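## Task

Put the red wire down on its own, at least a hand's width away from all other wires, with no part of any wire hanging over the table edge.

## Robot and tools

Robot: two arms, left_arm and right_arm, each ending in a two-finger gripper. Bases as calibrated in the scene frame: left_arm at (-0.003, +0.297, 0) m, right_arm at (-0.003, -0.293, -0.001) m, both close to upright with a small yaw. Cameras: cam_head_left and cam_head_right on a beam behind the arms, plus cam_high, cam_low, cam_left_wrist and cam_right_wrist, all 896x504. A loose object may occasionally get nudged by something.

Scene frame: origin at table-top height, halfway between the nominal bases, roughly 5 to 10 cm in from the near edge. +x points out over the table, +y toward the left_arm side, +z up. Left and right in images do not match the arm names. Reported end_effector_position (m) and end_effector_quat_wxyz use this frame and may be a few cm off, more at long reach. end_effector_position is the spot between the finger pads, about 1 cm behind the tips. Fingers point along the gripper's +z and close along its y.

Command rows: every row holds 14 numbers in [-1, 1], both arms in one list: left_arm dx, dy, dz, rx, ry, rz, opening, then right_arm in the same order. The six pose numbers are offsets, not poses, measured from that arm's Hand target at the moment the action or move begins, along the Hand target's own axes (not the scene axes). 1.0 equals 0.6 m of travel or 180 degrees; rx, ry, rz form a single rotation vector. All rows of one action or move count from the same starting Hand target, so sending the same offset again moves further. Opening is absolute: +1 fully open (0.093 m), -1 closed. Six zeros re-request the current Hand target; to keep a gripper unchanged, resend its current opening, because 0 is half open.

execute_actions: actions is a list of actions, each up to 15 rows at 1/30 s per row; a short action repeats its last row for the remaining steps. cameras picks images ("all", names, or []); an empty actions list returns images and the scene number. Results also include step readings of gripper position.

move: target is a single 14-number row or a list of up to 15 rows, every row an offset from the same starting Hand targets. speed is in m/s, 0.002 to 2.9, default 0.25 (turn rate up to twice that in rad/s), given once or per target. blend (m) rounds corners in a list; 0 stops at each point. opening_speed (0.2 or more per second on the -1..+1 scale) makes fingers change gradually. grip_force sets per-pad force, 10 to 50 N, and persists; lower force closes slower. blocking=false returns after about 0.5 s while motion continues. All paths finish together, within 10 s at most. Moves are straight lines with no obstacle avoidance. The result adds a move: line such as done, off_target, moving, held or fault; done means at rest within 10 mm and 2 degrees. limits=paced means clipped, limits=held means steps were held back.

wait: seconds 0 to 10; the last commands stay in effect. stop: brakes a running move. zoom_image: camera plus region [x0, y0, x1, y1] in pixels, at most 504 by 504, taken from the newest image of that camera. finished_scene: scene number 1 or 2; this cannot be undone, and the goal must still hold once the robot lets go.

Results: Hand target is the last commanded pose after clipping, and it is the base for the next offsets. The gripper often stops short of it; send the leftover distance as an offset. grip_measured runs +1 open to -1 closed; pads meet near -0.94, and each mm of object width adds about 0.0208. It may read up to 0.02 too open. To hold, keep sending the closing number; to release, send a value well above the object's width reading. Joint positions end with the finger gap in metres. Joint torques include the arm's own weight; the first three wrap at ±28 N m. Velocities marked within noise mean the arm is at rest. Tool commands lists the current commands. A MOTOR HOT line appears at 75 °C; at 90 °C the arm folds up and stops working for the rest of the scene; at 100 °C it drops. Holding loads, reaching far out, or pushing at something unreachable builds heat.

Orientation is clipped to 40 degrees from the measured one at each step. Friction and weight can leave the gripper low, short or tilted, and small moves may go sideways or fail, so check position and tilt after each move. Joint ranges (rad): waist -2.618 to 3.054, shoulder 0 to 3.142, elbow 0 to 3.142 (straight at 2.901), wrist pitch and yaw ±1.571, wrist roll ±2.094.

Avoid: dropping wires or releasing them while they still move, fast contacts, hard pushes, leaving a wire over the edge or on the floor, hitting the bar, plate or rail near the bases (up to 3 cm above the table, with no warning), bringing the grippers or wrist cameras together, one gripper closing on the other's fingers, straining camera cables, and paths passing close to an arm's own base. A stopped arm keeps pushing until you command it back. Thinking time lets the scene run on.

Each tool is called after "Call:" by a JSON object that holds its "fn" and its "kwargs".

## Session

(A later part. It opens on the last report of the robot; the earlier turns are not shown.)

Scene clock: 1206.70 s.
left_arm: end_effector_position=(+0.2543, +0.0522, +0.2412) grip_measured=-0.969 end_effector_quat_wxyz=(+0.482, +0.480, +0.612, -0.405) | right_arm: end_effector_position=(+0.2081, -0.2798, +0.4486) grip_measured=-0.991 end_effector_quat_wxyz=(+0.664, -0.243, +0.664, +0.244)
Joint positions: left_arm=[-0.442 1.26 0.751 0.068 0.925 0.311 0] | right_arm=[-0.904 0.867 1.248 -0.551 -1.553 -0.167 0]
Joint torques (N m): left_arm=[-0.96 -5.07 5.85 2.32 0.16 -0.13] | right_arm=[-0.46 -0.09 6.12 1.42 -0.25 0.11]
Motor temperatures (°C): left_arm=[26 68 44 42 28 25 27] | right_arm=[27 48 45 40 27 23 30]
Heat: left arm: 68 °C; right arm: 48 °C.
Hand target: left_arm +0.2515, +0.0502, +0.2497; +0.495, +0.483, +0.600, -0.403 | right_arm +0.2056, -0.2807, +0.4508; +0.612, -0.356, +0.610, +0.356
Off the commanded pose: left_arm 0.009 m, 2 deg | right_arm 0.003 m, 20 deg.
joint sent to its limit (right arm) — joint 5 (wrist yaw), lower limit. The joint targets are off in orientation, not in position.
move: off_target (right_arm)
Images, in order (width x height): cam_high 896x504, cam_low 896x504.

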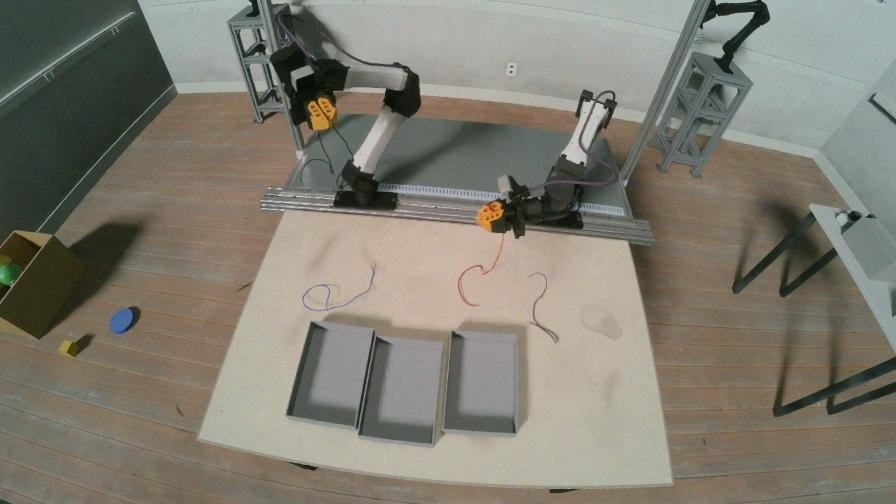

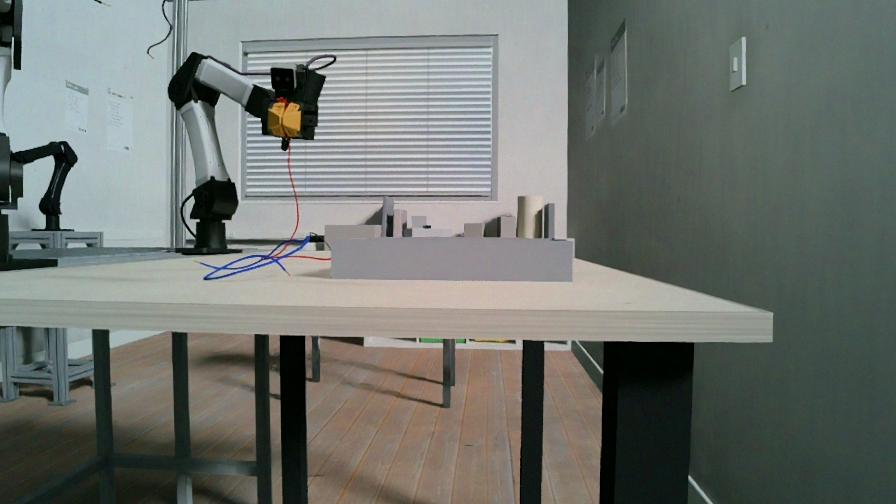

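Call:
{"fn": "move", "kwargs": {"target": [0.29,-0.065,0.1275,0,0,0,-1,0,0,0,0,0,0,-1], "cameras": ["cam_high","cam_low","cam_left_wrist"]}}

Scene clock: 1218.77 s.
left_arm: end_effector_position=(+0.2222, +0.0021, +0.0644) grip_measured=-0.969 end_effector_quat_wxyz=(+0.491, +0.484, +0.602, -0.403) | right_arm: end_effector_position=(+0.2081, -0.2798, +0.4486) grip_measured=-0.991 end_effector_quat_wxyz=(+0.664, -0.243, +0.664, +0.244)
Joint positions: left_arm=[-0.664 1.96 0.337 1.293 0.723 0.198 0] | right_arm=[-0.904 0.867 1.248 -0.551 -1.553 -0.167 0]
Joint torques (N m): left_arm=[-0.98 -4.41 2.76 2.48 0.03 -0.09] | right_arm=[-0.83 0.24 6.02 1.41 -0.23 0.15]
Motor temperatures (°C): left_arm=[26 63 43 43 28 25 27] | right_arm=[27 47 45 40 27 23 30]
Heat: left arm: 63 °C; right arm: 47 °C.
Hand target: left_arm +0.2214, -0.0001, +0.0647; +0.495, +0.483, +0.600, -0.403 | right_arm +0.2056, -0.2807, +0.4508; +0.612, -0.356, +0.610, +0.356
Off the commanded pose: left_arm 0.002 m, 1 deg | right_arm 0.003 m, 20 deg.
joint sent to its limit (right arm) — joint 5 (wrist yaw), lower limit. The joint targets are off in orientation, not in position.
move: off_target (right_arm)
Images, in order (width x height): cam_high 896x504, cam_low 896x504, cam_left_wrist 896x504.

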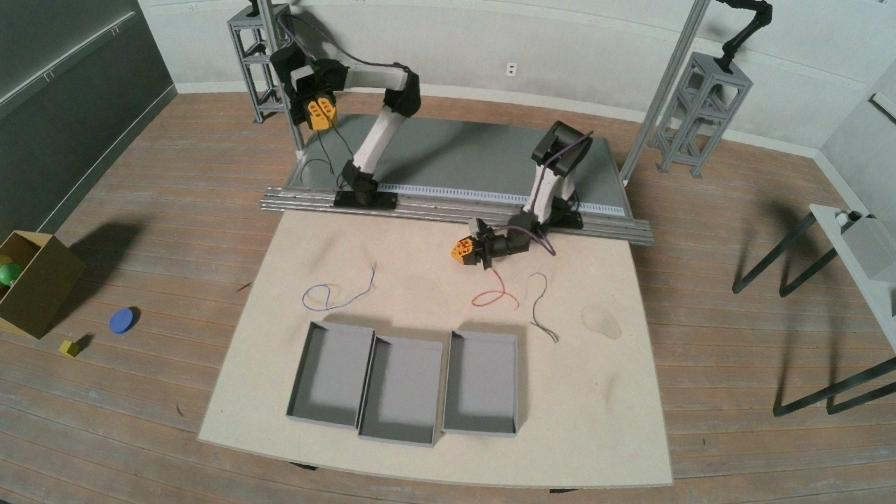

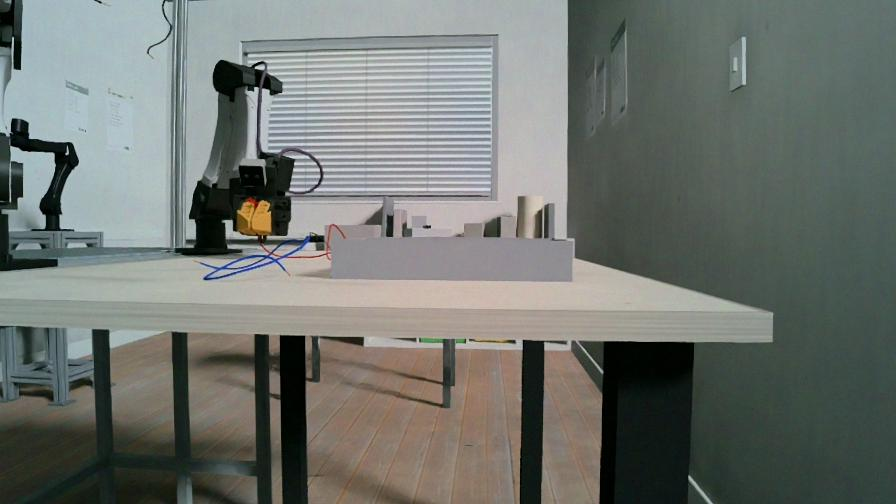

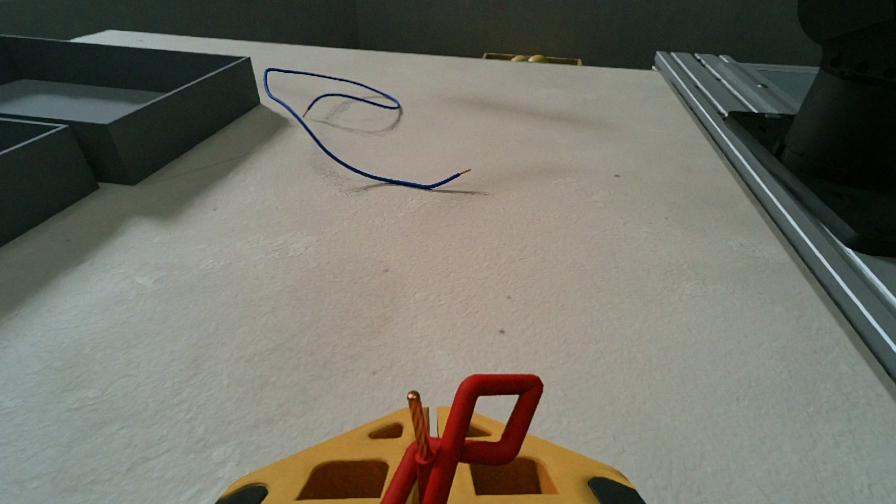

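Call:
{"fn": "move", "kwargs": {"target": [-0.0196,-0.0226,0.104,0,0,0,-1,0,0,0,0,0,0,-1], "cameras": ["cam_high"]}}

Call:
{"fn": "zoom_image", "kwargs": {"camera": "cam_high", "region": [300, 210, 600, 380]}}

Scene clock: 1224.73 s.
left_arm: end_effector_position=(+0.2175, -0.0604, +0.0646) grip_measured=-0.969 end_effector_quat_wxyz=(+0.492, +0.487, +0.598, -0.403) | right_arm: end_effector_position=(+0.2081, -0.2798, +0.4486) grip_measured=-0.991 end_effector_quat_wxyz=(+0.664, -0.243, +0.664, +0.244)
Joint positions: left_arm=[-0.857 2.05 0.49 1.278 0.543 0.131 0] | right_arm=[-0.904 0.867 1.248 -0.551 -1.553 -0.167 0]
Joint torques (N m): left_arm=[-0.47 -5.33 4.71 2.26 -0.04 -0.11] | right_arm=[-0.47 0.28 5.96 1.45 -0.31 0.1]
Motor temperatures (°C): left_arm=[26 61 42 43 28 25 27] | right_arm=[27 46 45 40 27 23 30]
Heat: left arm: 61 °C; right arm: 46 °C.
Hand target: left_arm +0.2214, -0.0651, +0.0648; +0.495, +0.483, +0.600, -0.403 | right_arm +0.2056, -0.2807, +0.4508; +0.612, -0.356, +0.610, +0.356
Off the commanded pose: left_arm 0.006 m, 1 deg | right_arm 0.003 m, 20 deg.
joint sent to its limit (right arm) — joint 5 (wrist yaw), lower limit. The joint targets are off in orientation, not in position.
move: off_target (right_arm)
Images, in order (width x height): cam_high 896x504.

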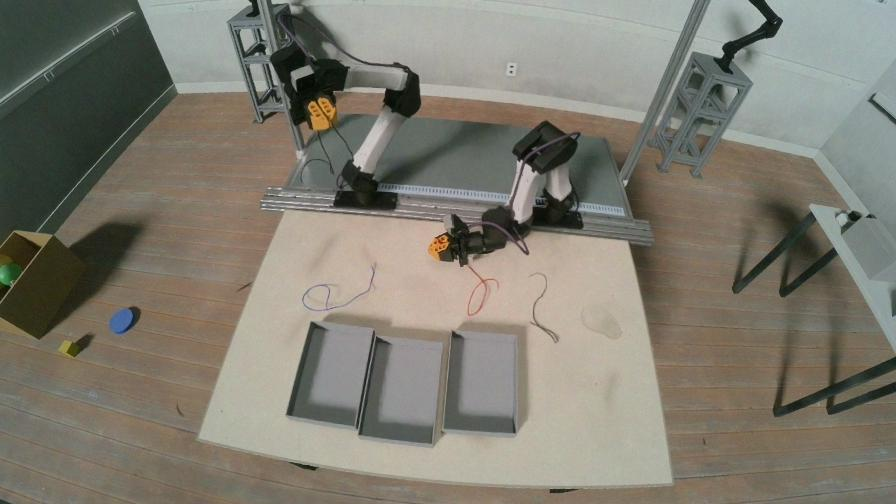

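Scaled by 1.680 from the camera's 896x504 image, which has a finer 1280x720 frame.

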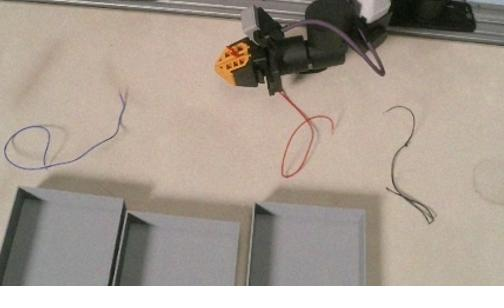

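Call:
{"fn": "move", "kwargs": {"target": [-0.015,-0.0174,0.08,0,0,0,-1,0,0,0,0,0,0,-1], "cameras": ["cam_high"]}}

Call:
{"fn": "zoom_image", "kwargs": {"camera": "cam_high", "region": [300, 210, 600, 380]}}

Scene clock: 1228.37 s.
left_arm: end_effector_position=(+0.2176, -0.1098, +0.0641) grip_measured=-0.969 end_effector_quat_wxyz=(+0.491, +0.488, +0.599, -0.403) | right_arm: end_effector_position=(+0.2081, -0.2798, +0.4486) grip_measured=-0.991 end_effector_quat_wxyz=(+0.664, -0.243, +0.664, +0.244)
Joint positions: left_arm=[-0.966 2.123 0.649 1.205 0.44 0.099 0] | right_arm=[-0.904 0.867 1.248 -0.551 -1.553 -0.167 0]
Joint torques (N m): left_arm=[-0.4 -6.23 5.35 2.29 -0.03 -0.12] | right_arm=[-0.73 0.09 6.04 1.41 -0.3 0.15]
Motor temperatures (°C): left_arm=[26 60 42 43 27 25 27] | right_arm=[27 46 45 39 27 23 30]
Heat: left arm: 60 °C; right arm: 46 °C.
Hand target: left_arm +0.2215, -0.1150, +0.0646; +0.495, +0.483, +0.600, -0.403 | right_arm +0.2056, -0.2807, +0.4508; +0.612, -0.356, +0.610, +0.356
Off the commanded pose: left_arm 0.006 m, 1 deg | right_arm 0.003 m, 20 deg.
joint sent to its limit (right arm) — joint 5 (wrist yaw), lower limit. The joint targets are off in orientation, not in position.
move: off_target (right_arm)
Images, in order (width x height): cam_high 896x504.

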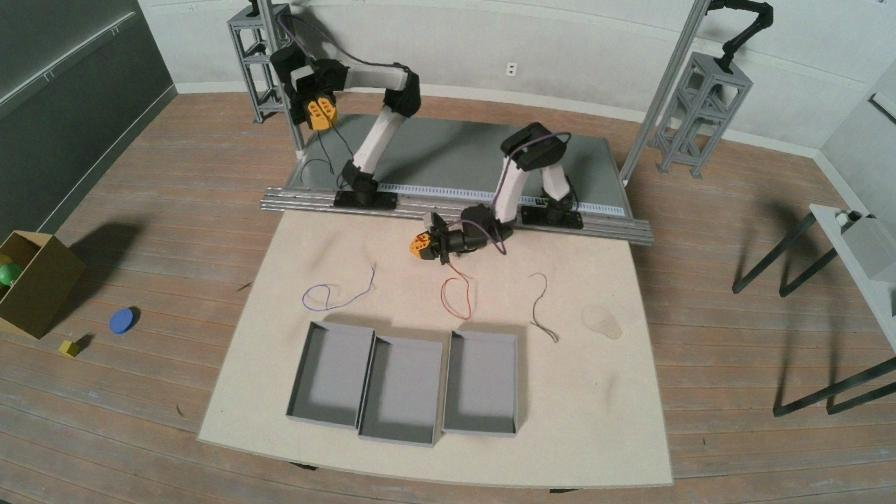

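Scaled by 1.680 from the camera's 896x504 image, which has a finer 1280x720 frame.

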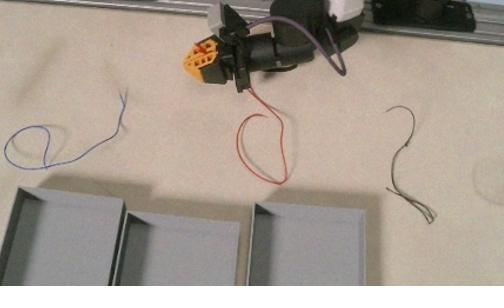

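Call:
{"fn": "move", "kwargs": {"target": [[0.04,0.005,-0.03,0,0,0,-1,0,0,0,0,0,0,-1],[0.04,0.005,-0.03,0,0,0,-0.3,0,0,0,0,0,0,-1]], "speed": 0.1, "opening_speed": 0.4, "cameras": ["cam_high","cam_low","cam_left_wrist"]}}

Call:
{"fn": "zoom_image", "kwargs": {"camera": "cam_high", "region": [300, 210, 600, 380]}}

Scene clock: 1235.00 s.
left_arm: end_effector_position=(+0.2186, -0.0933, +0.0447) grip_measured=-0.302 end_effector_quat_wxyz=(+0.490, +0.483, +0.605, -0.401) | right_arm: end_effector_position=(+0.2081, -0.2798, +0.4486) grip_measured=-0.991 end_effector_quat_wxyz=(+0.664, -0.243, +0.664, +0.244)
Joint positions: left_arm=[-0.934 2.187 0.598 1.31 0.46 0.099 0.031] | right_arm=[-0.904 0.867 1.248 -0.551 -1.553 -0.167 0]
Joint torques (N m): left_arm=[0.31 -6.13 3.06 2.61 0.15 0.02] | right_arm=[-0.54 0.32 5.98 1.47 -0.27 0.19]
Motor temperatures (°C): left_arm=[26 59 41 44 27 25 27] | right_arm=[27 46 45 39 27 23 30]
Heat: left arm: 59 °C; right arm: 46 °C.
Hand target: left_arm +0.2197, -0.0927, +0.0446; +0.495, +0.483, +0.600, -0.403 | right_arm +0.2056, -0.2807, +0.4508; +0.612, -0.356, +0.610, +0.356
Off the commanded pose: left_arm 0.001 m, 1 deg | right_arm 0.003 m, 20 deg.
joint sent to its limit (right arm) — joint 5 (wrist yaw), lower limit. The joint targets are off in orientation, not in position.
move: off_target (right_arm)
Images, in order (width x height): cam_high 896x504, cam_low 896x504, cam_left_wrist 896x504.

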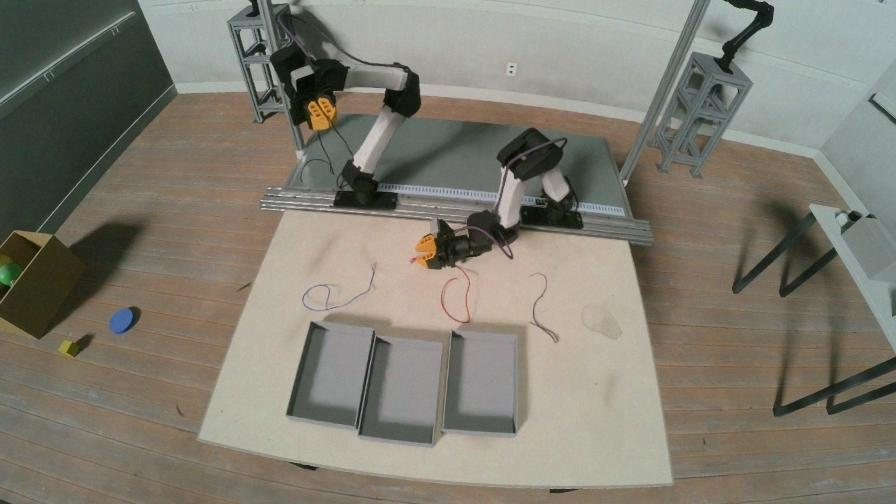

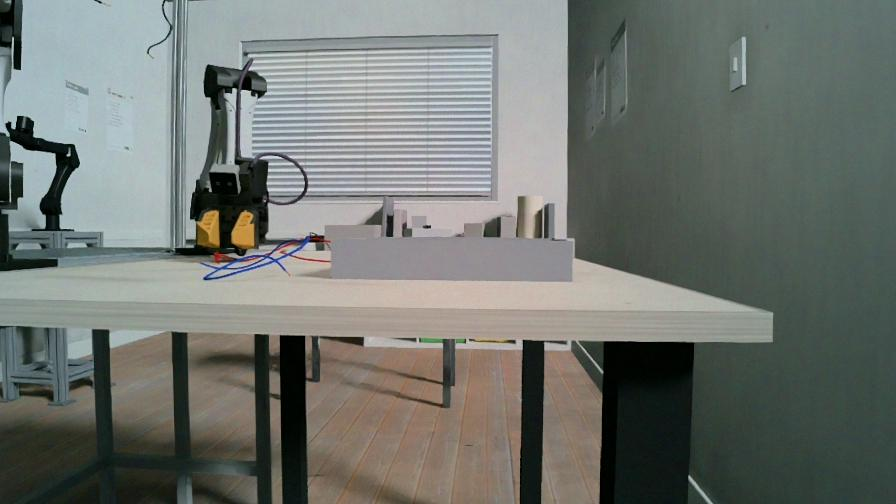

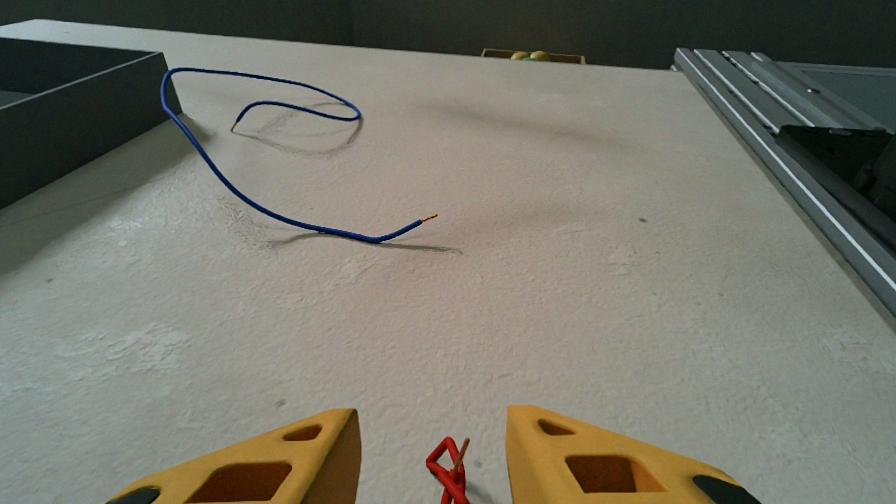

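Scaled by 1.680 from the camera's 896x504 image, which has a finer 1280x720 frame.

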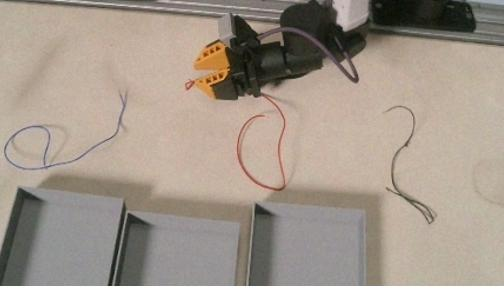

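Call:
{"fn": "move", "kwargs": {"target": [[0,0,0.012,0,0,0,-0.3,0,0,0,0,0,0,-1],[0,0,0.012,0,0,0,-1,0,0,0,0,0,0,-1],[0.005,0.017,-0.08,0,0,0,-1,0,0,0,0,0,0,-1],[0.005,0.017,-0.08,0,0,0,-0.4,0,0,0,0,0,0,-1]], "speed": 0.12, "opening_speed": 0.6, "cameras": ["cam_high"]}}

Call:
{"fn": "zoom_image", "kwargs": {"camera": "cam_high", "region": [300, 210, 600, 380]}}

Scene clock: 1243.47 s.
left_arm: end_effector_position=(+0.2160, -0.0423, +0.0296) grip_measured=-0.402 end_effector_quat_wxyz=(+0.467, +0.480, +0.624, -0.403) | right_arm: end_effector_position=(+0.2081, -0.2798, +0.4486) grip_measured=-0.991 end_effector_quat_wxyz=(+0.664, -0.243, +0.664, +0.244)
Joint positions: left_arm=[-0.817 2.159 0.449 1.362 0.572 0.122 0.026] | right_arm=[-0.904 0.867 1.248 -0.551 -1.553 -0.167 0]
Joint torques (N m): left_arm=[0.23 -9.4 2.29 2.55 0.19 0.16] | right_arm=[-0.76 0.08 6.06 1.43 -0.24 0.19]
Motor temperatures (°C): left_arm=[26 59 40 44 27 25 26] | right_arm=[27 45 44 39 27 23 30]
Heat: left arm: 59 °C; right arm: 45 °C.
Hand target: left_arm +0.2196, -0.0440, +0.0505; +0.495, +0.483, +0.600, -0.403 | right_arm +0.2056, -0.2807, +0.4508; +0.612, -0.356, +0.610, +0.356
Off the commanded pose: left_arm 0.021 m, 4 deg | right_arm 0.003 m, 20 deg.
joint sent to its limit (right arm) — joint 5 (wrist yaw), lower limit. The joint targets are off in orientation, not in position.
move: off_target (left_arm, right_arm); target 4's new opening was sent with left_arm's hand 0.021 m and 4 deg from that target
Images, in order (width x height): cam_high 896x504.

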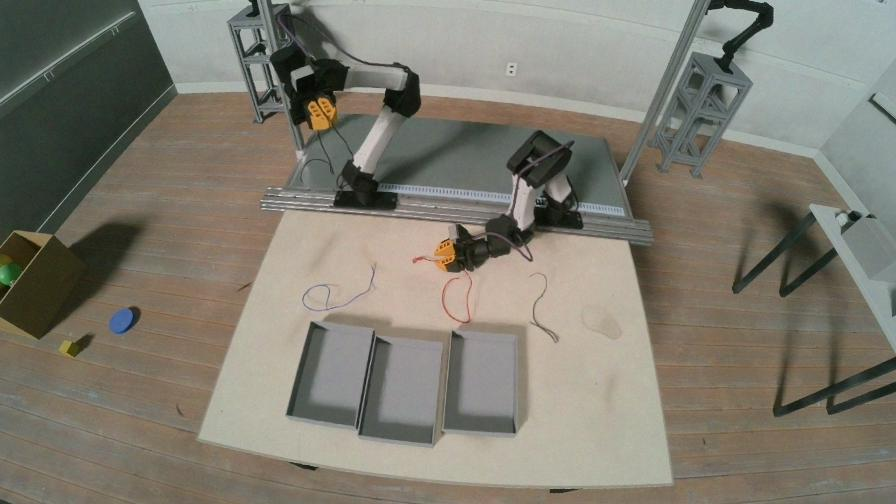

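Scaled by 1.680 from the camera's 896x504 image, which has a finer 1280x720 frame.

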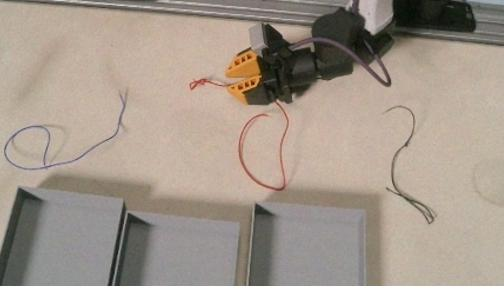

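Call:
{"fn": "move", "kwargs": {"target": [[0,-0.02,0.0914,0,0,0,-0.3,0,0,0,0,0,0,-1],[0,-0.02,0.0914,0,0,0,-1,0,0,0,0,0,0,-1]], "speed": 0.15, "opening_speed": 0.8, "cameras": ["cam_high","cam_left_wrist"]}}

Call:
{"fn": "zoom_image", "kwargs": {"camera": "cam_high", "region": [300, 210, 600, 380]}}

Scene clock: 1250.40 s.
left_arm: end_effector_position=(+0.2160, -0.0946, +0.0406) grip_measured=-0.972 end_effector_quat_wxyz=(+0.492, +0.487, +0.599, -0.403) | right_arm: end_effector_position=(+0.2081, -0.2798, +0.4486) grip_measured=-0.991 end_effector_quat_wxyz=(+0.664, -0.243, +0.664, +0.244)
Joint positions: left_arm=[-0.939 2.214 0.599 1.344 0.464 0.106 0] | right_arm=[-0.904 0.867 1.248 -0.551 -1.553 -0.167 0]
Joint torques (N m): left_arm=[-0.49 -6.19 4.52 2.32 -0.01 -0.11] | right_arm=[-0.49 0.28 5.86 1.41 -0.23 0.12]
Motor temperatures (°C): left_arm=[26 60 40 44 27 25 26] | right_arm=[27 45 44 39 27 23 30]
Heat: left arm: 60 °C; right arm: 45 °C.
Hand target: left_arm +0.2192, -0.0992, +0.0404; +0.495, +0.483, +0.600, -0.403 | right_arm +0.2056, -0.2807, +0.4508; +0.612, -0.356, +0.610, +0.356
Off the commanded pose: left_arm 0.006 m, 1 deg | right_arm 0.003 m, 20 deg.
joint sent to its limit (right arm) — joint 5 (wrist yaw), lower limit. The joint targets are off in orientation, not in position.
move: off_target (right_arm)
Images, in order (width x height): cam_high 896x504, cam_left_wrist 896x504.

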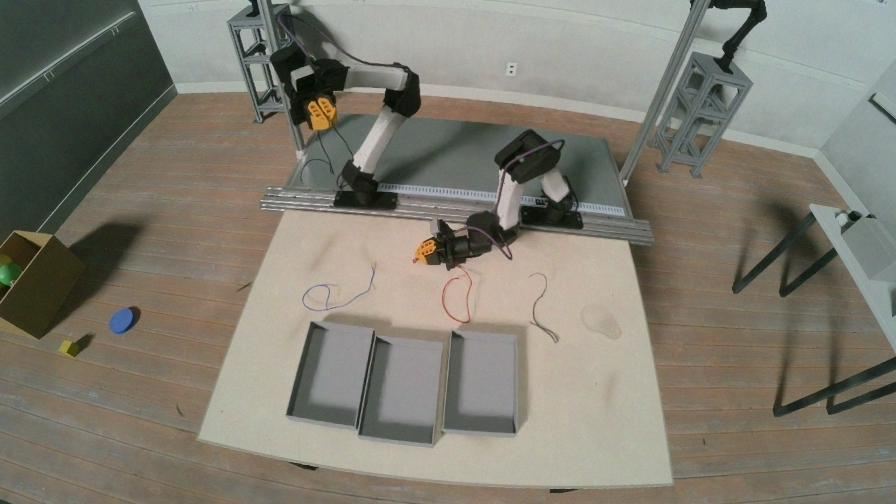

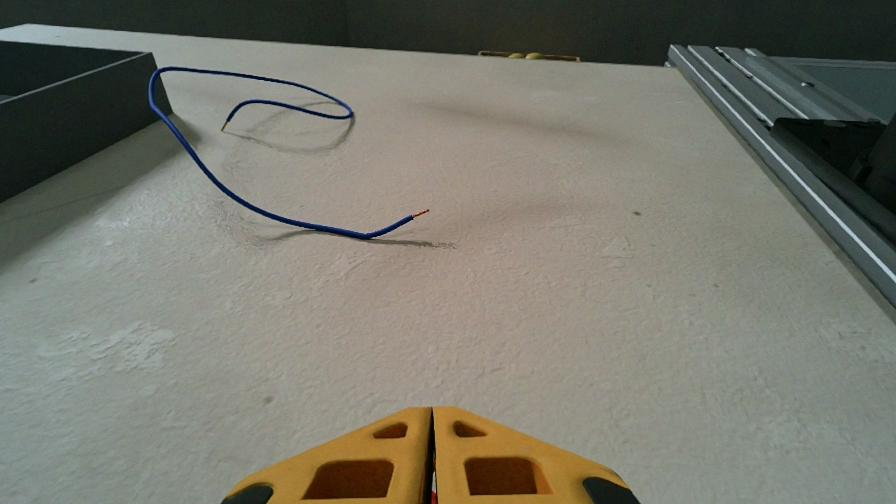

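Scaled by 1.680 from the camera's 896x504 image, which has a finer 1280x720 frame.

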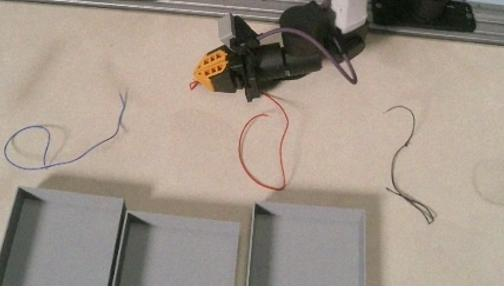

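Call:
{"fn": "move", "kwargs": {"target": [[0,0,0,0,0,0,-0.3,0,0,0,0,0,0,-1],[0.032,0.002,0.008,0,0,0,-0.3,0,0,0,0,0,0,-1],[0.032,0.002,0.008,0,0,0,-1,0,0,0,0,0,0,-1]], "speed": 0.08, "opening_speed": 0.8, "cameras": ["cam_high","cam_left_wrist"]}}

Call:
{"fn": "zoom_image", "kwargs": {"camera": "cam_high", "region": [300, 210, 600, 380]}}

Scene clock: 1257.23 s.
left_arm: end_effector_position=(+0.2183, -0.0977, +0.0271) grip_measured=-0.948 end_effector_quat_wxyz=(+0.497, +0.485, +0.595, -0.405) | right_arm: end_effector_position=(+0.2081, -0.2798, +0.4486) grip_measured=-0.991 end_effector_quat_wxyz=(+0.664, -0.243, +0.664, +0.244)
Joint positions: left_arm=[-0.939 2.301 0.624 1.421 0.464 0.103 0] | right_arm=[-0.904 0.867 1.248 -0.551 -1.553 -0.167 0]
Joint torques (N m): left_arm=[-0.2 -5.6 3.85 2.31 -0.02 -0.05] | right_arm=[-0.42 0.27 6.12 1.41 -0.22 0.11]
Motor temperatures (°C): left_arm=[26 59 40 44 27 25 26] | right_arm=[27 45 44 39 27 23 30]
Heat: left arm: 59 °C; right arm: 45 °C.
Hand target: left_arm +0.2205, -0.1000, +0.0204; +0.495, +0.483, +0.600, -0.403 | right_arm +0.2056, -0.2807, +0.4508; +0.612, -0.356, +0.610, +0.356
Off the commanded pose: left_arm 0.007 m, 1 deg | right_arm 0.003 m, 20 deg.
joint sent to its limit (right arm) — joint 5 (wrist yaw), lower limit. The joint targets are off in orientation, not in position.
move: off_target (right_arm)
Images, in order (width x height): cam_high 896x504, cam_left_wrist 896x504.

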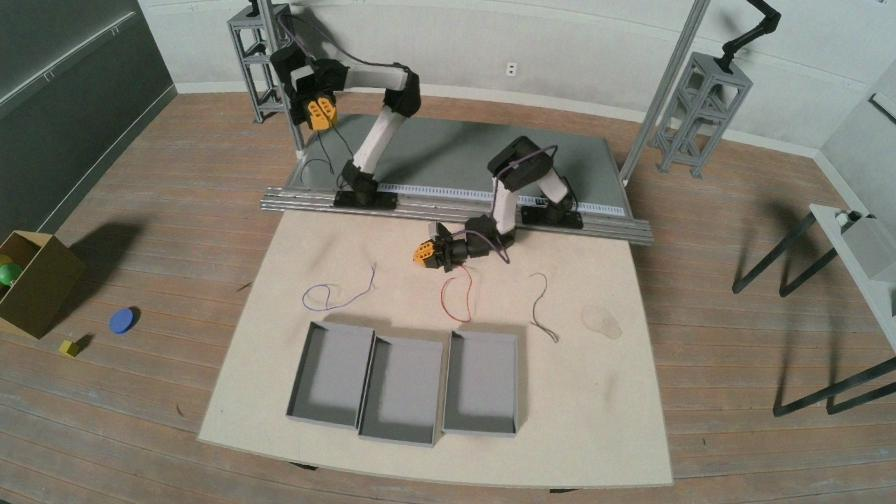

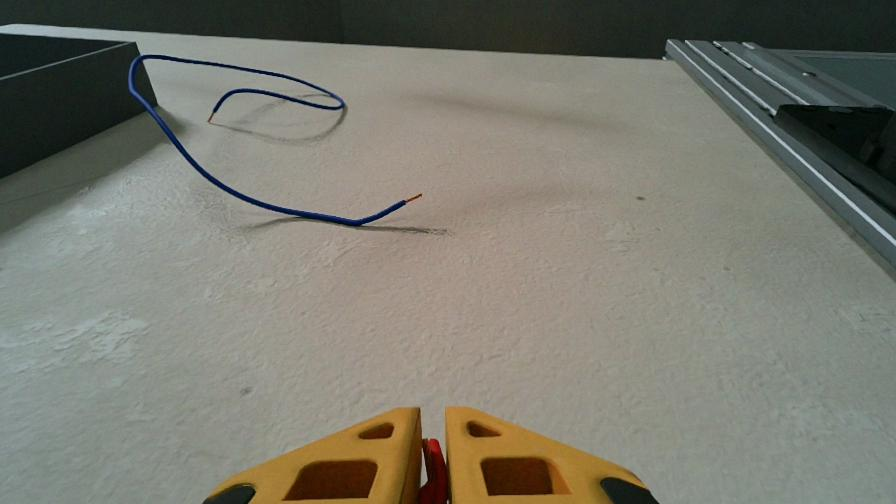

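Scaled by 1.680 from the camera's 896x504 image, which has a finer 1280x720 frame.

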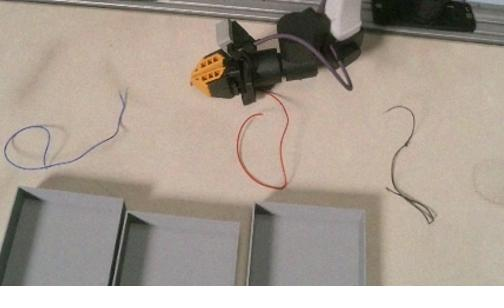

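Call:
{"fn": "move", "kwargs": {"target": [[-0.05,0,-0.01,0,0,0,-1,0,0,0,0,0,0,-1],[-0.03,0.02,-0.106,0,0,0,-1,0,0,0,0,0,0,-1],[0.013,0.021,-0.096,0,0,0,-1,0,0,0,0,0,0,-1],[0.013,0.021,-0.096,0,0,0,-0.1,0,0,0,0,0,0,-1]], "speed": 0.12, "opening_speed": 0.8, "cameras": ["cam_high","cam_left_wrist"]}}

Call:
{"fn": "zoom_image", "kwargs": {"camera": "cam_high", "region": [300, 210, 600, 380]}}

Scene clock: 1264.73 s.
left_arm: end_effector_position=(+0.2196, -0.0387, +0.0230) grip_measured=-0.102 end_effector_quat_wxyz=(+0.478, +0.485, +0.610, -0.404) | right_arm: end_effector_position=(+0.2081, -0.2798, +0.4486) grip_measured=-0.991 end_effector_quat_wxyz=(+0.664, -0.243, +0.664, +0.244)
Joint positions: left_arm=[-0.792 2.23 0.455 1.449 0.606 0.145 0.04] | right_arm=[-0.904 0.867 1.248 -0.551 -1.553 -0.167 0]
Joint torques (N m): left_arm=[-0.61 -3.6 2.5 3.03 0.01 0] | right_arm=[-0.59 0.23 5.78 1.4 -0.28 0.2]
Motor temperatures (°C): left_arm=[26 59 39 45 27 25 27] | right_arm=[27 44 44 38 27 23 30]
Heat: left arm: 59 °C; right arm: 44 °C.
Hand target: left_arm +0.2206, -0.0407, +0.0235; +0.495, +0.483, +0.600, -0.403 | right_arm +0.2056, -0.2807, +0.4508; +0.612, -0.356, +0.610, +0.356
Off the commanded pose: left_arm 0.002 m, 2 deg | right_arm 0.003 m, 20 deg.
joint sent to its limit (right arm) — joint 5 (wrist yaw), lower limit. The joint targets are off in orientation, not in position.
move: off_target (right_arm); target 4's new opening was sent with left_arm's hand 0.005 m and 3 deg from that target
Images, in order (width x height): cam_high 896x504, cam_left_wrist 896x504.

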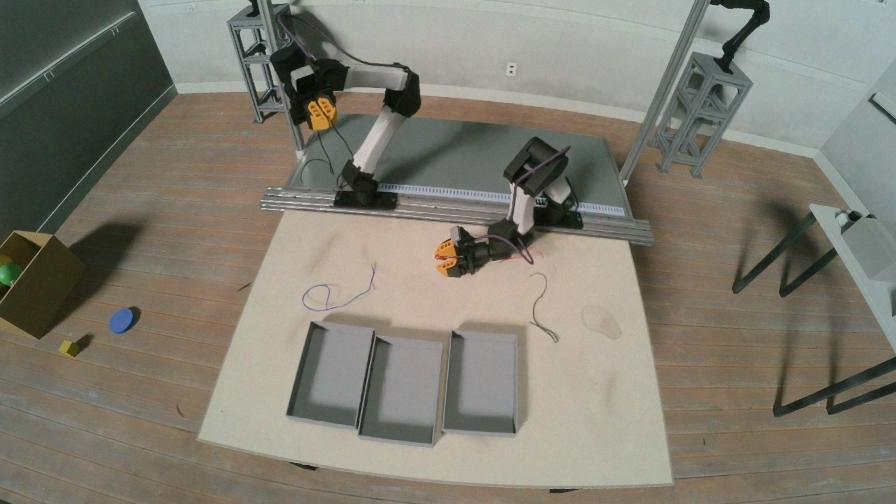

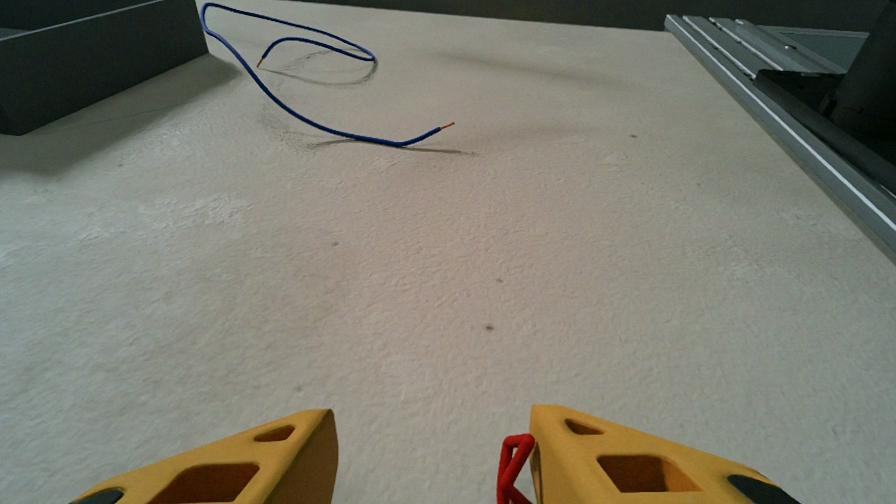

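Scaled by 1.680 from the camera's 896x504 image, which has a finer 1280x720 frame.

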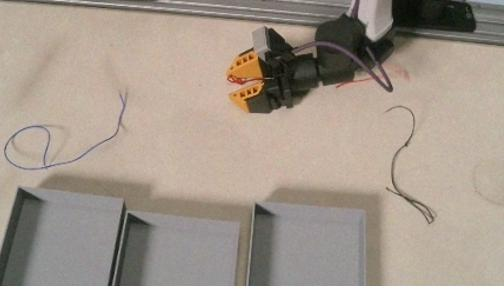

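Call:
{"fn": "move", "kwargs": {"target": [[-0.246,-0.001,-0.047,0,0,0,0,0,0,0,0,0,0,-1]], "cameras": ["cam_high","cam_low"]}}

Call:
{"fn": "zoom_image", "kwargs": {"camera": "cam_high", "region": [300, 210, 600, 380]}}

Scene clock: 1288.17 s.
left_arm: end_effector_position=(+0.2172, -0.0347, +0.1546) grip_measured=-0.002 end_effector_quat_wxyz=(+0.472, +0.480, +0.618, -0.406) | right_arm: end_effector_position=(+0.2081, -0.2798, +0.4486) grip_measured=-0.991 end_effector_quat_wxyz=(+0.664, -0.243, +0.664, +0.244)
Joint positions: left_arm=[-0.798 1.532 0.534 0.664 0.596 0.127 0.045] | right_arm=[-0.904 0.867 1.248 -0.551 -1.553 -0.167 0]
Joint velocities: left_arm=[-0.002 -0.002 -0.002 -0.154 -0.007 -0.037 -0.001] | right_arm=[within noise]
Joint torques (N m): left_arm=[-0.83 -6.23 7.6 2.26 0 0.12] | right_arm=[-0.5 0.08 5.89 1.44 -0.25 0.08]
Motor temperatures (°C): left_arm=[26 54 38 46 27 25 26] | right_arm=[27 44 44 38 27 23 30]
Heat: left arm: 54 °C; right arm: 44 °C.
Hand target: left_arm +0.2208, -0.0403, +0.1737; +0.495, +0.483, +0.600, -0.403 | right_arm +0.2056, -0.2807, +0.4508; +0.612, -0.356, +0.610, +0.356
Off the commanded pose: left_arm 0.020 m, 3 deg | right_arm 0.003 m, 20 deg.
joint sent to its limit (right arm) — joint 5 (wrist yaw), lower limit. The joint targets are off in orientation, not in position.
move: off_target (left_arm, right_arm)
Images, in order (width x height): cam_high 896x504, cam_low 896x504.

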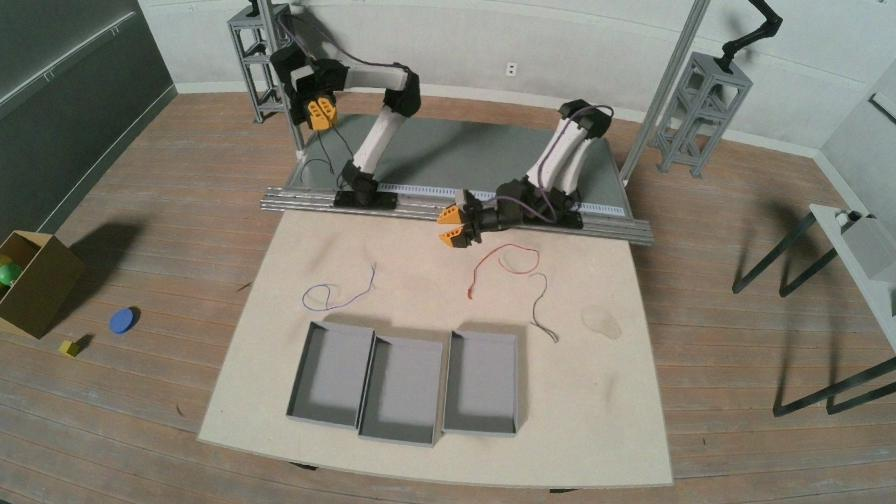

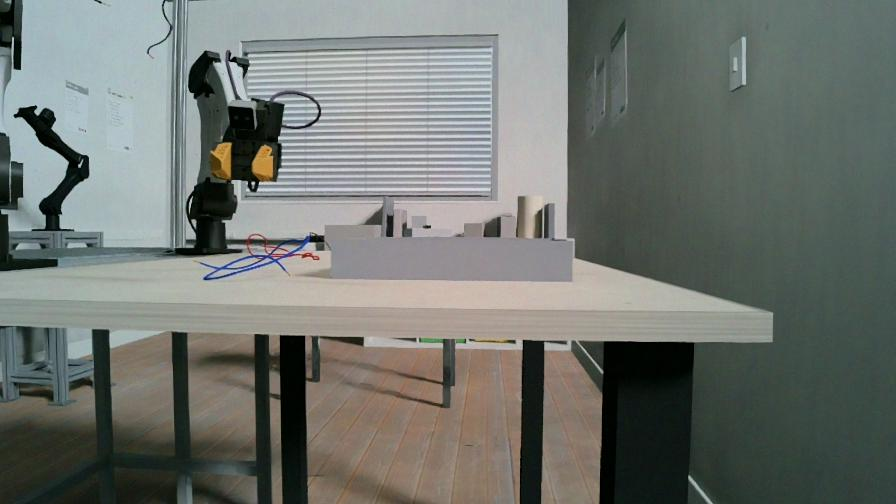

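Scaled by 1.680 from the camera's 896x504 image, which has a finer 1280x720 frame.

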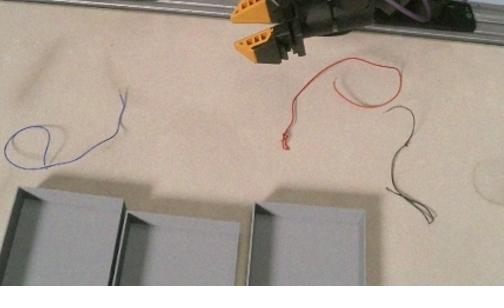

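Call:
{"fn": "move", "kwargs": {"target": [-0.004,0.265,-0.256,0,0.5,0,0.9,0,0,0,0,0,0,-1], "cameras": ["cam_high","cam_left_wrist"]}}

Scene clock: 1300.90 s.
left_arm: end_effector_position=(+0.3389, +0.1416, +0.2037) grip_measured=+0.898 end_effector_quat_wxyz=(+0.034, +0.627, +0.774, +0.075) | right_arm: end_effector_position=(+0.2081, -0.2798, +0.4486) grip_measured=-0.991 end_effector_quat_wxyz=(+0.664, -0.243, +0.664, +0.244)
Joint positions: left_arm=[-0.561 1.999 2.057 -1.579 -0.163 0.856 0.088] | right_arm=[-0.904 0.867 1.248 -0.551 -1.553 -0.167 0]
Joint torques (N m): left_arm=[-0.01 -6.6 7.28 0.45 -0.14 0.12] | right_arm=[-0.51 0.32 6.04 1.45 -0.32 0.16]
Heat: left arm: 54 °C; right arm: 44 °C.
Hand target: left_arm +0.3448, +0.1401, +0.2038; -0.074, +0.626, +0.774, +0.057 | right_arm +0.2056, -0.2807, +0.4508; +0.612, -0.356, +0.610, +0.356
Off the commanded pose: left_arm 0.006 m, 13 deg | right_arm 0.003 m, 20 deg.
joint sent to its limit (left arm) — joint 4 (wrist pitch), lower limit. The joint targets are off in orientation, not in position.
joint sent to its limit (right arm) — joint 5 (wrist yaw), lower limit. The joint targets are off in orientation, not in position.
move: off_target (left_arm, right_arm)
Images, in order (width x height): cam_high 896x504, cam_left_wrist 896x504.

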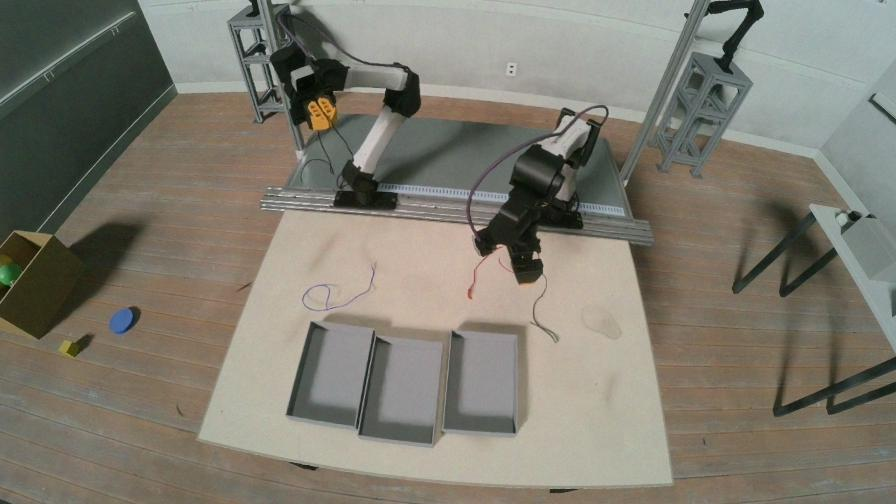

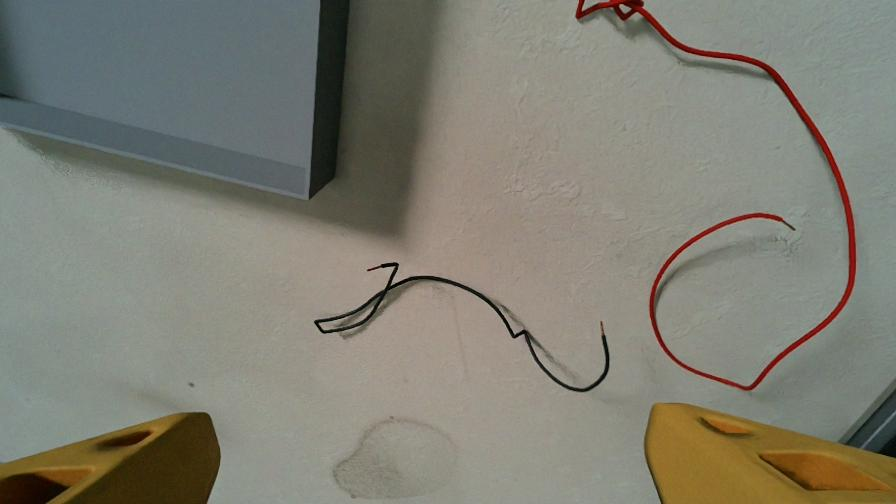

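Call:
{"fn": "move", "kwargs": {"target": [-0.056,-0.019,0.227,0,0,0,0.9,0,0,0,0,0,0,-1], "cameras": ["cam_high","cam_left_wrist","cam_low"]}}

Scene clock: 1310.43 s.
left_arm: end_effector_position=(+0.3313, +0.1373, +0.0651) grip_measured=+0.898 end_effector_quat_wxyz=(-0.086, +0.627, +0.772, +0.056) | right_arm: end_effector_position=(+0.2081, -0.2798, +0.4486) grip_measured=-0.991 end_effector_quat_wxyz=(+0.664, -0.243, +0.664, +0.244)
Joint positions: left_arm=[-0.571 2.18 1.76 -1.348 -0.164 0.825 0.088] | right_arm=[-0.904 0.867 1.248 -0.551 -1.553 -0.167 0]
Joint torques (N m): left_arm=[-0.92 -8.9 5.38 0.13 0 -0.14] | right_arm=[-0.73 0.13 5.83 1.47 -0.26 0.11]
Motor temperatures (°C): left_arm=[26 54 40 41 27 25 26] | right_arm=[26 43 44 37 27 23 30]
Heat: left arm: 54 °C; right arm: 44 °C.
Hand target: left_arm +0.3345, +0.1301, +0.0637; -0.074, +0.626, +0.774, +0.057 | right_arm +0.2056, -0.2807, +0.4508; +0.612, -0.356, +0.610, +0.356
Off the commanded pose: left_arm 0.008 m, 1 deg | right_arm 0.003 m, 20 deg.
joint sent to its limit (right arm) — joint 5 (wrist yaw), lower limit. The joint targets are off in orientation, not in position.
move: off_target (right_arm)
Images, in order (width x height): cam_high 896x504, cam_low 896x504, cam_left_wrist 896x504.

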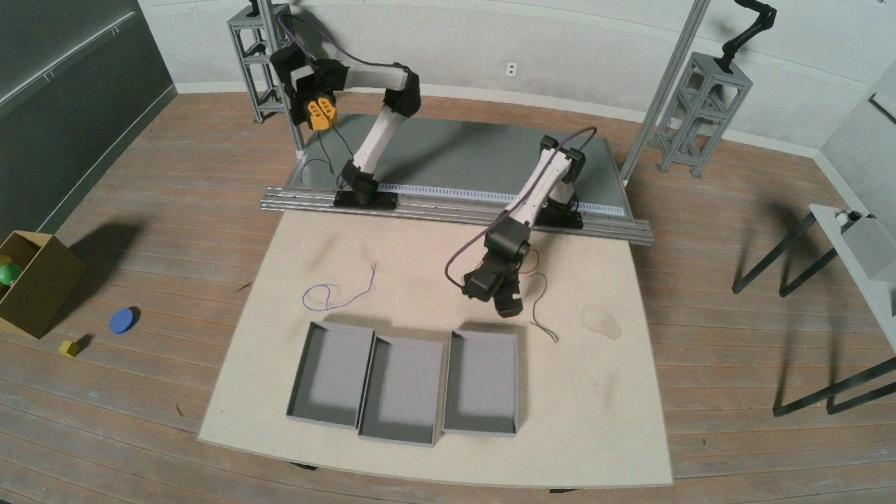

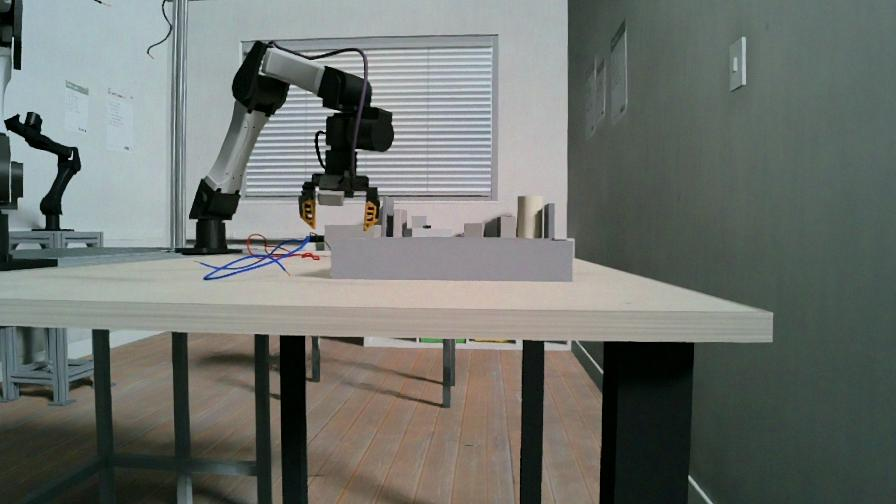

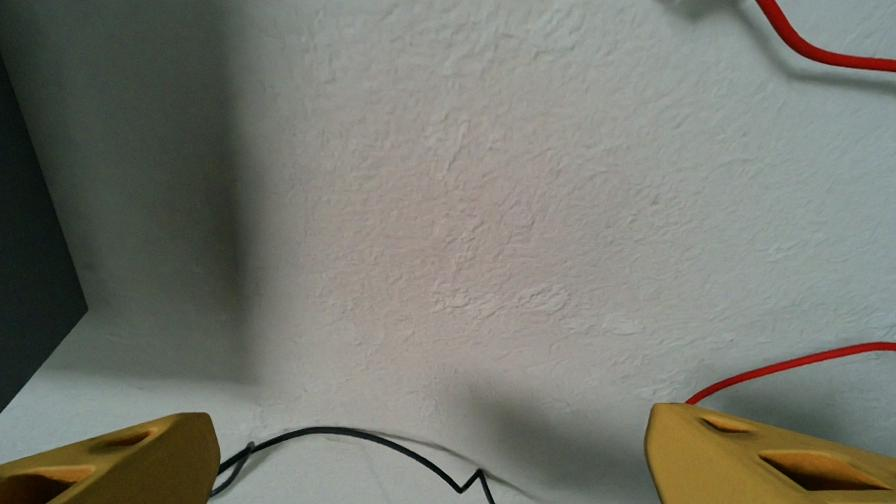

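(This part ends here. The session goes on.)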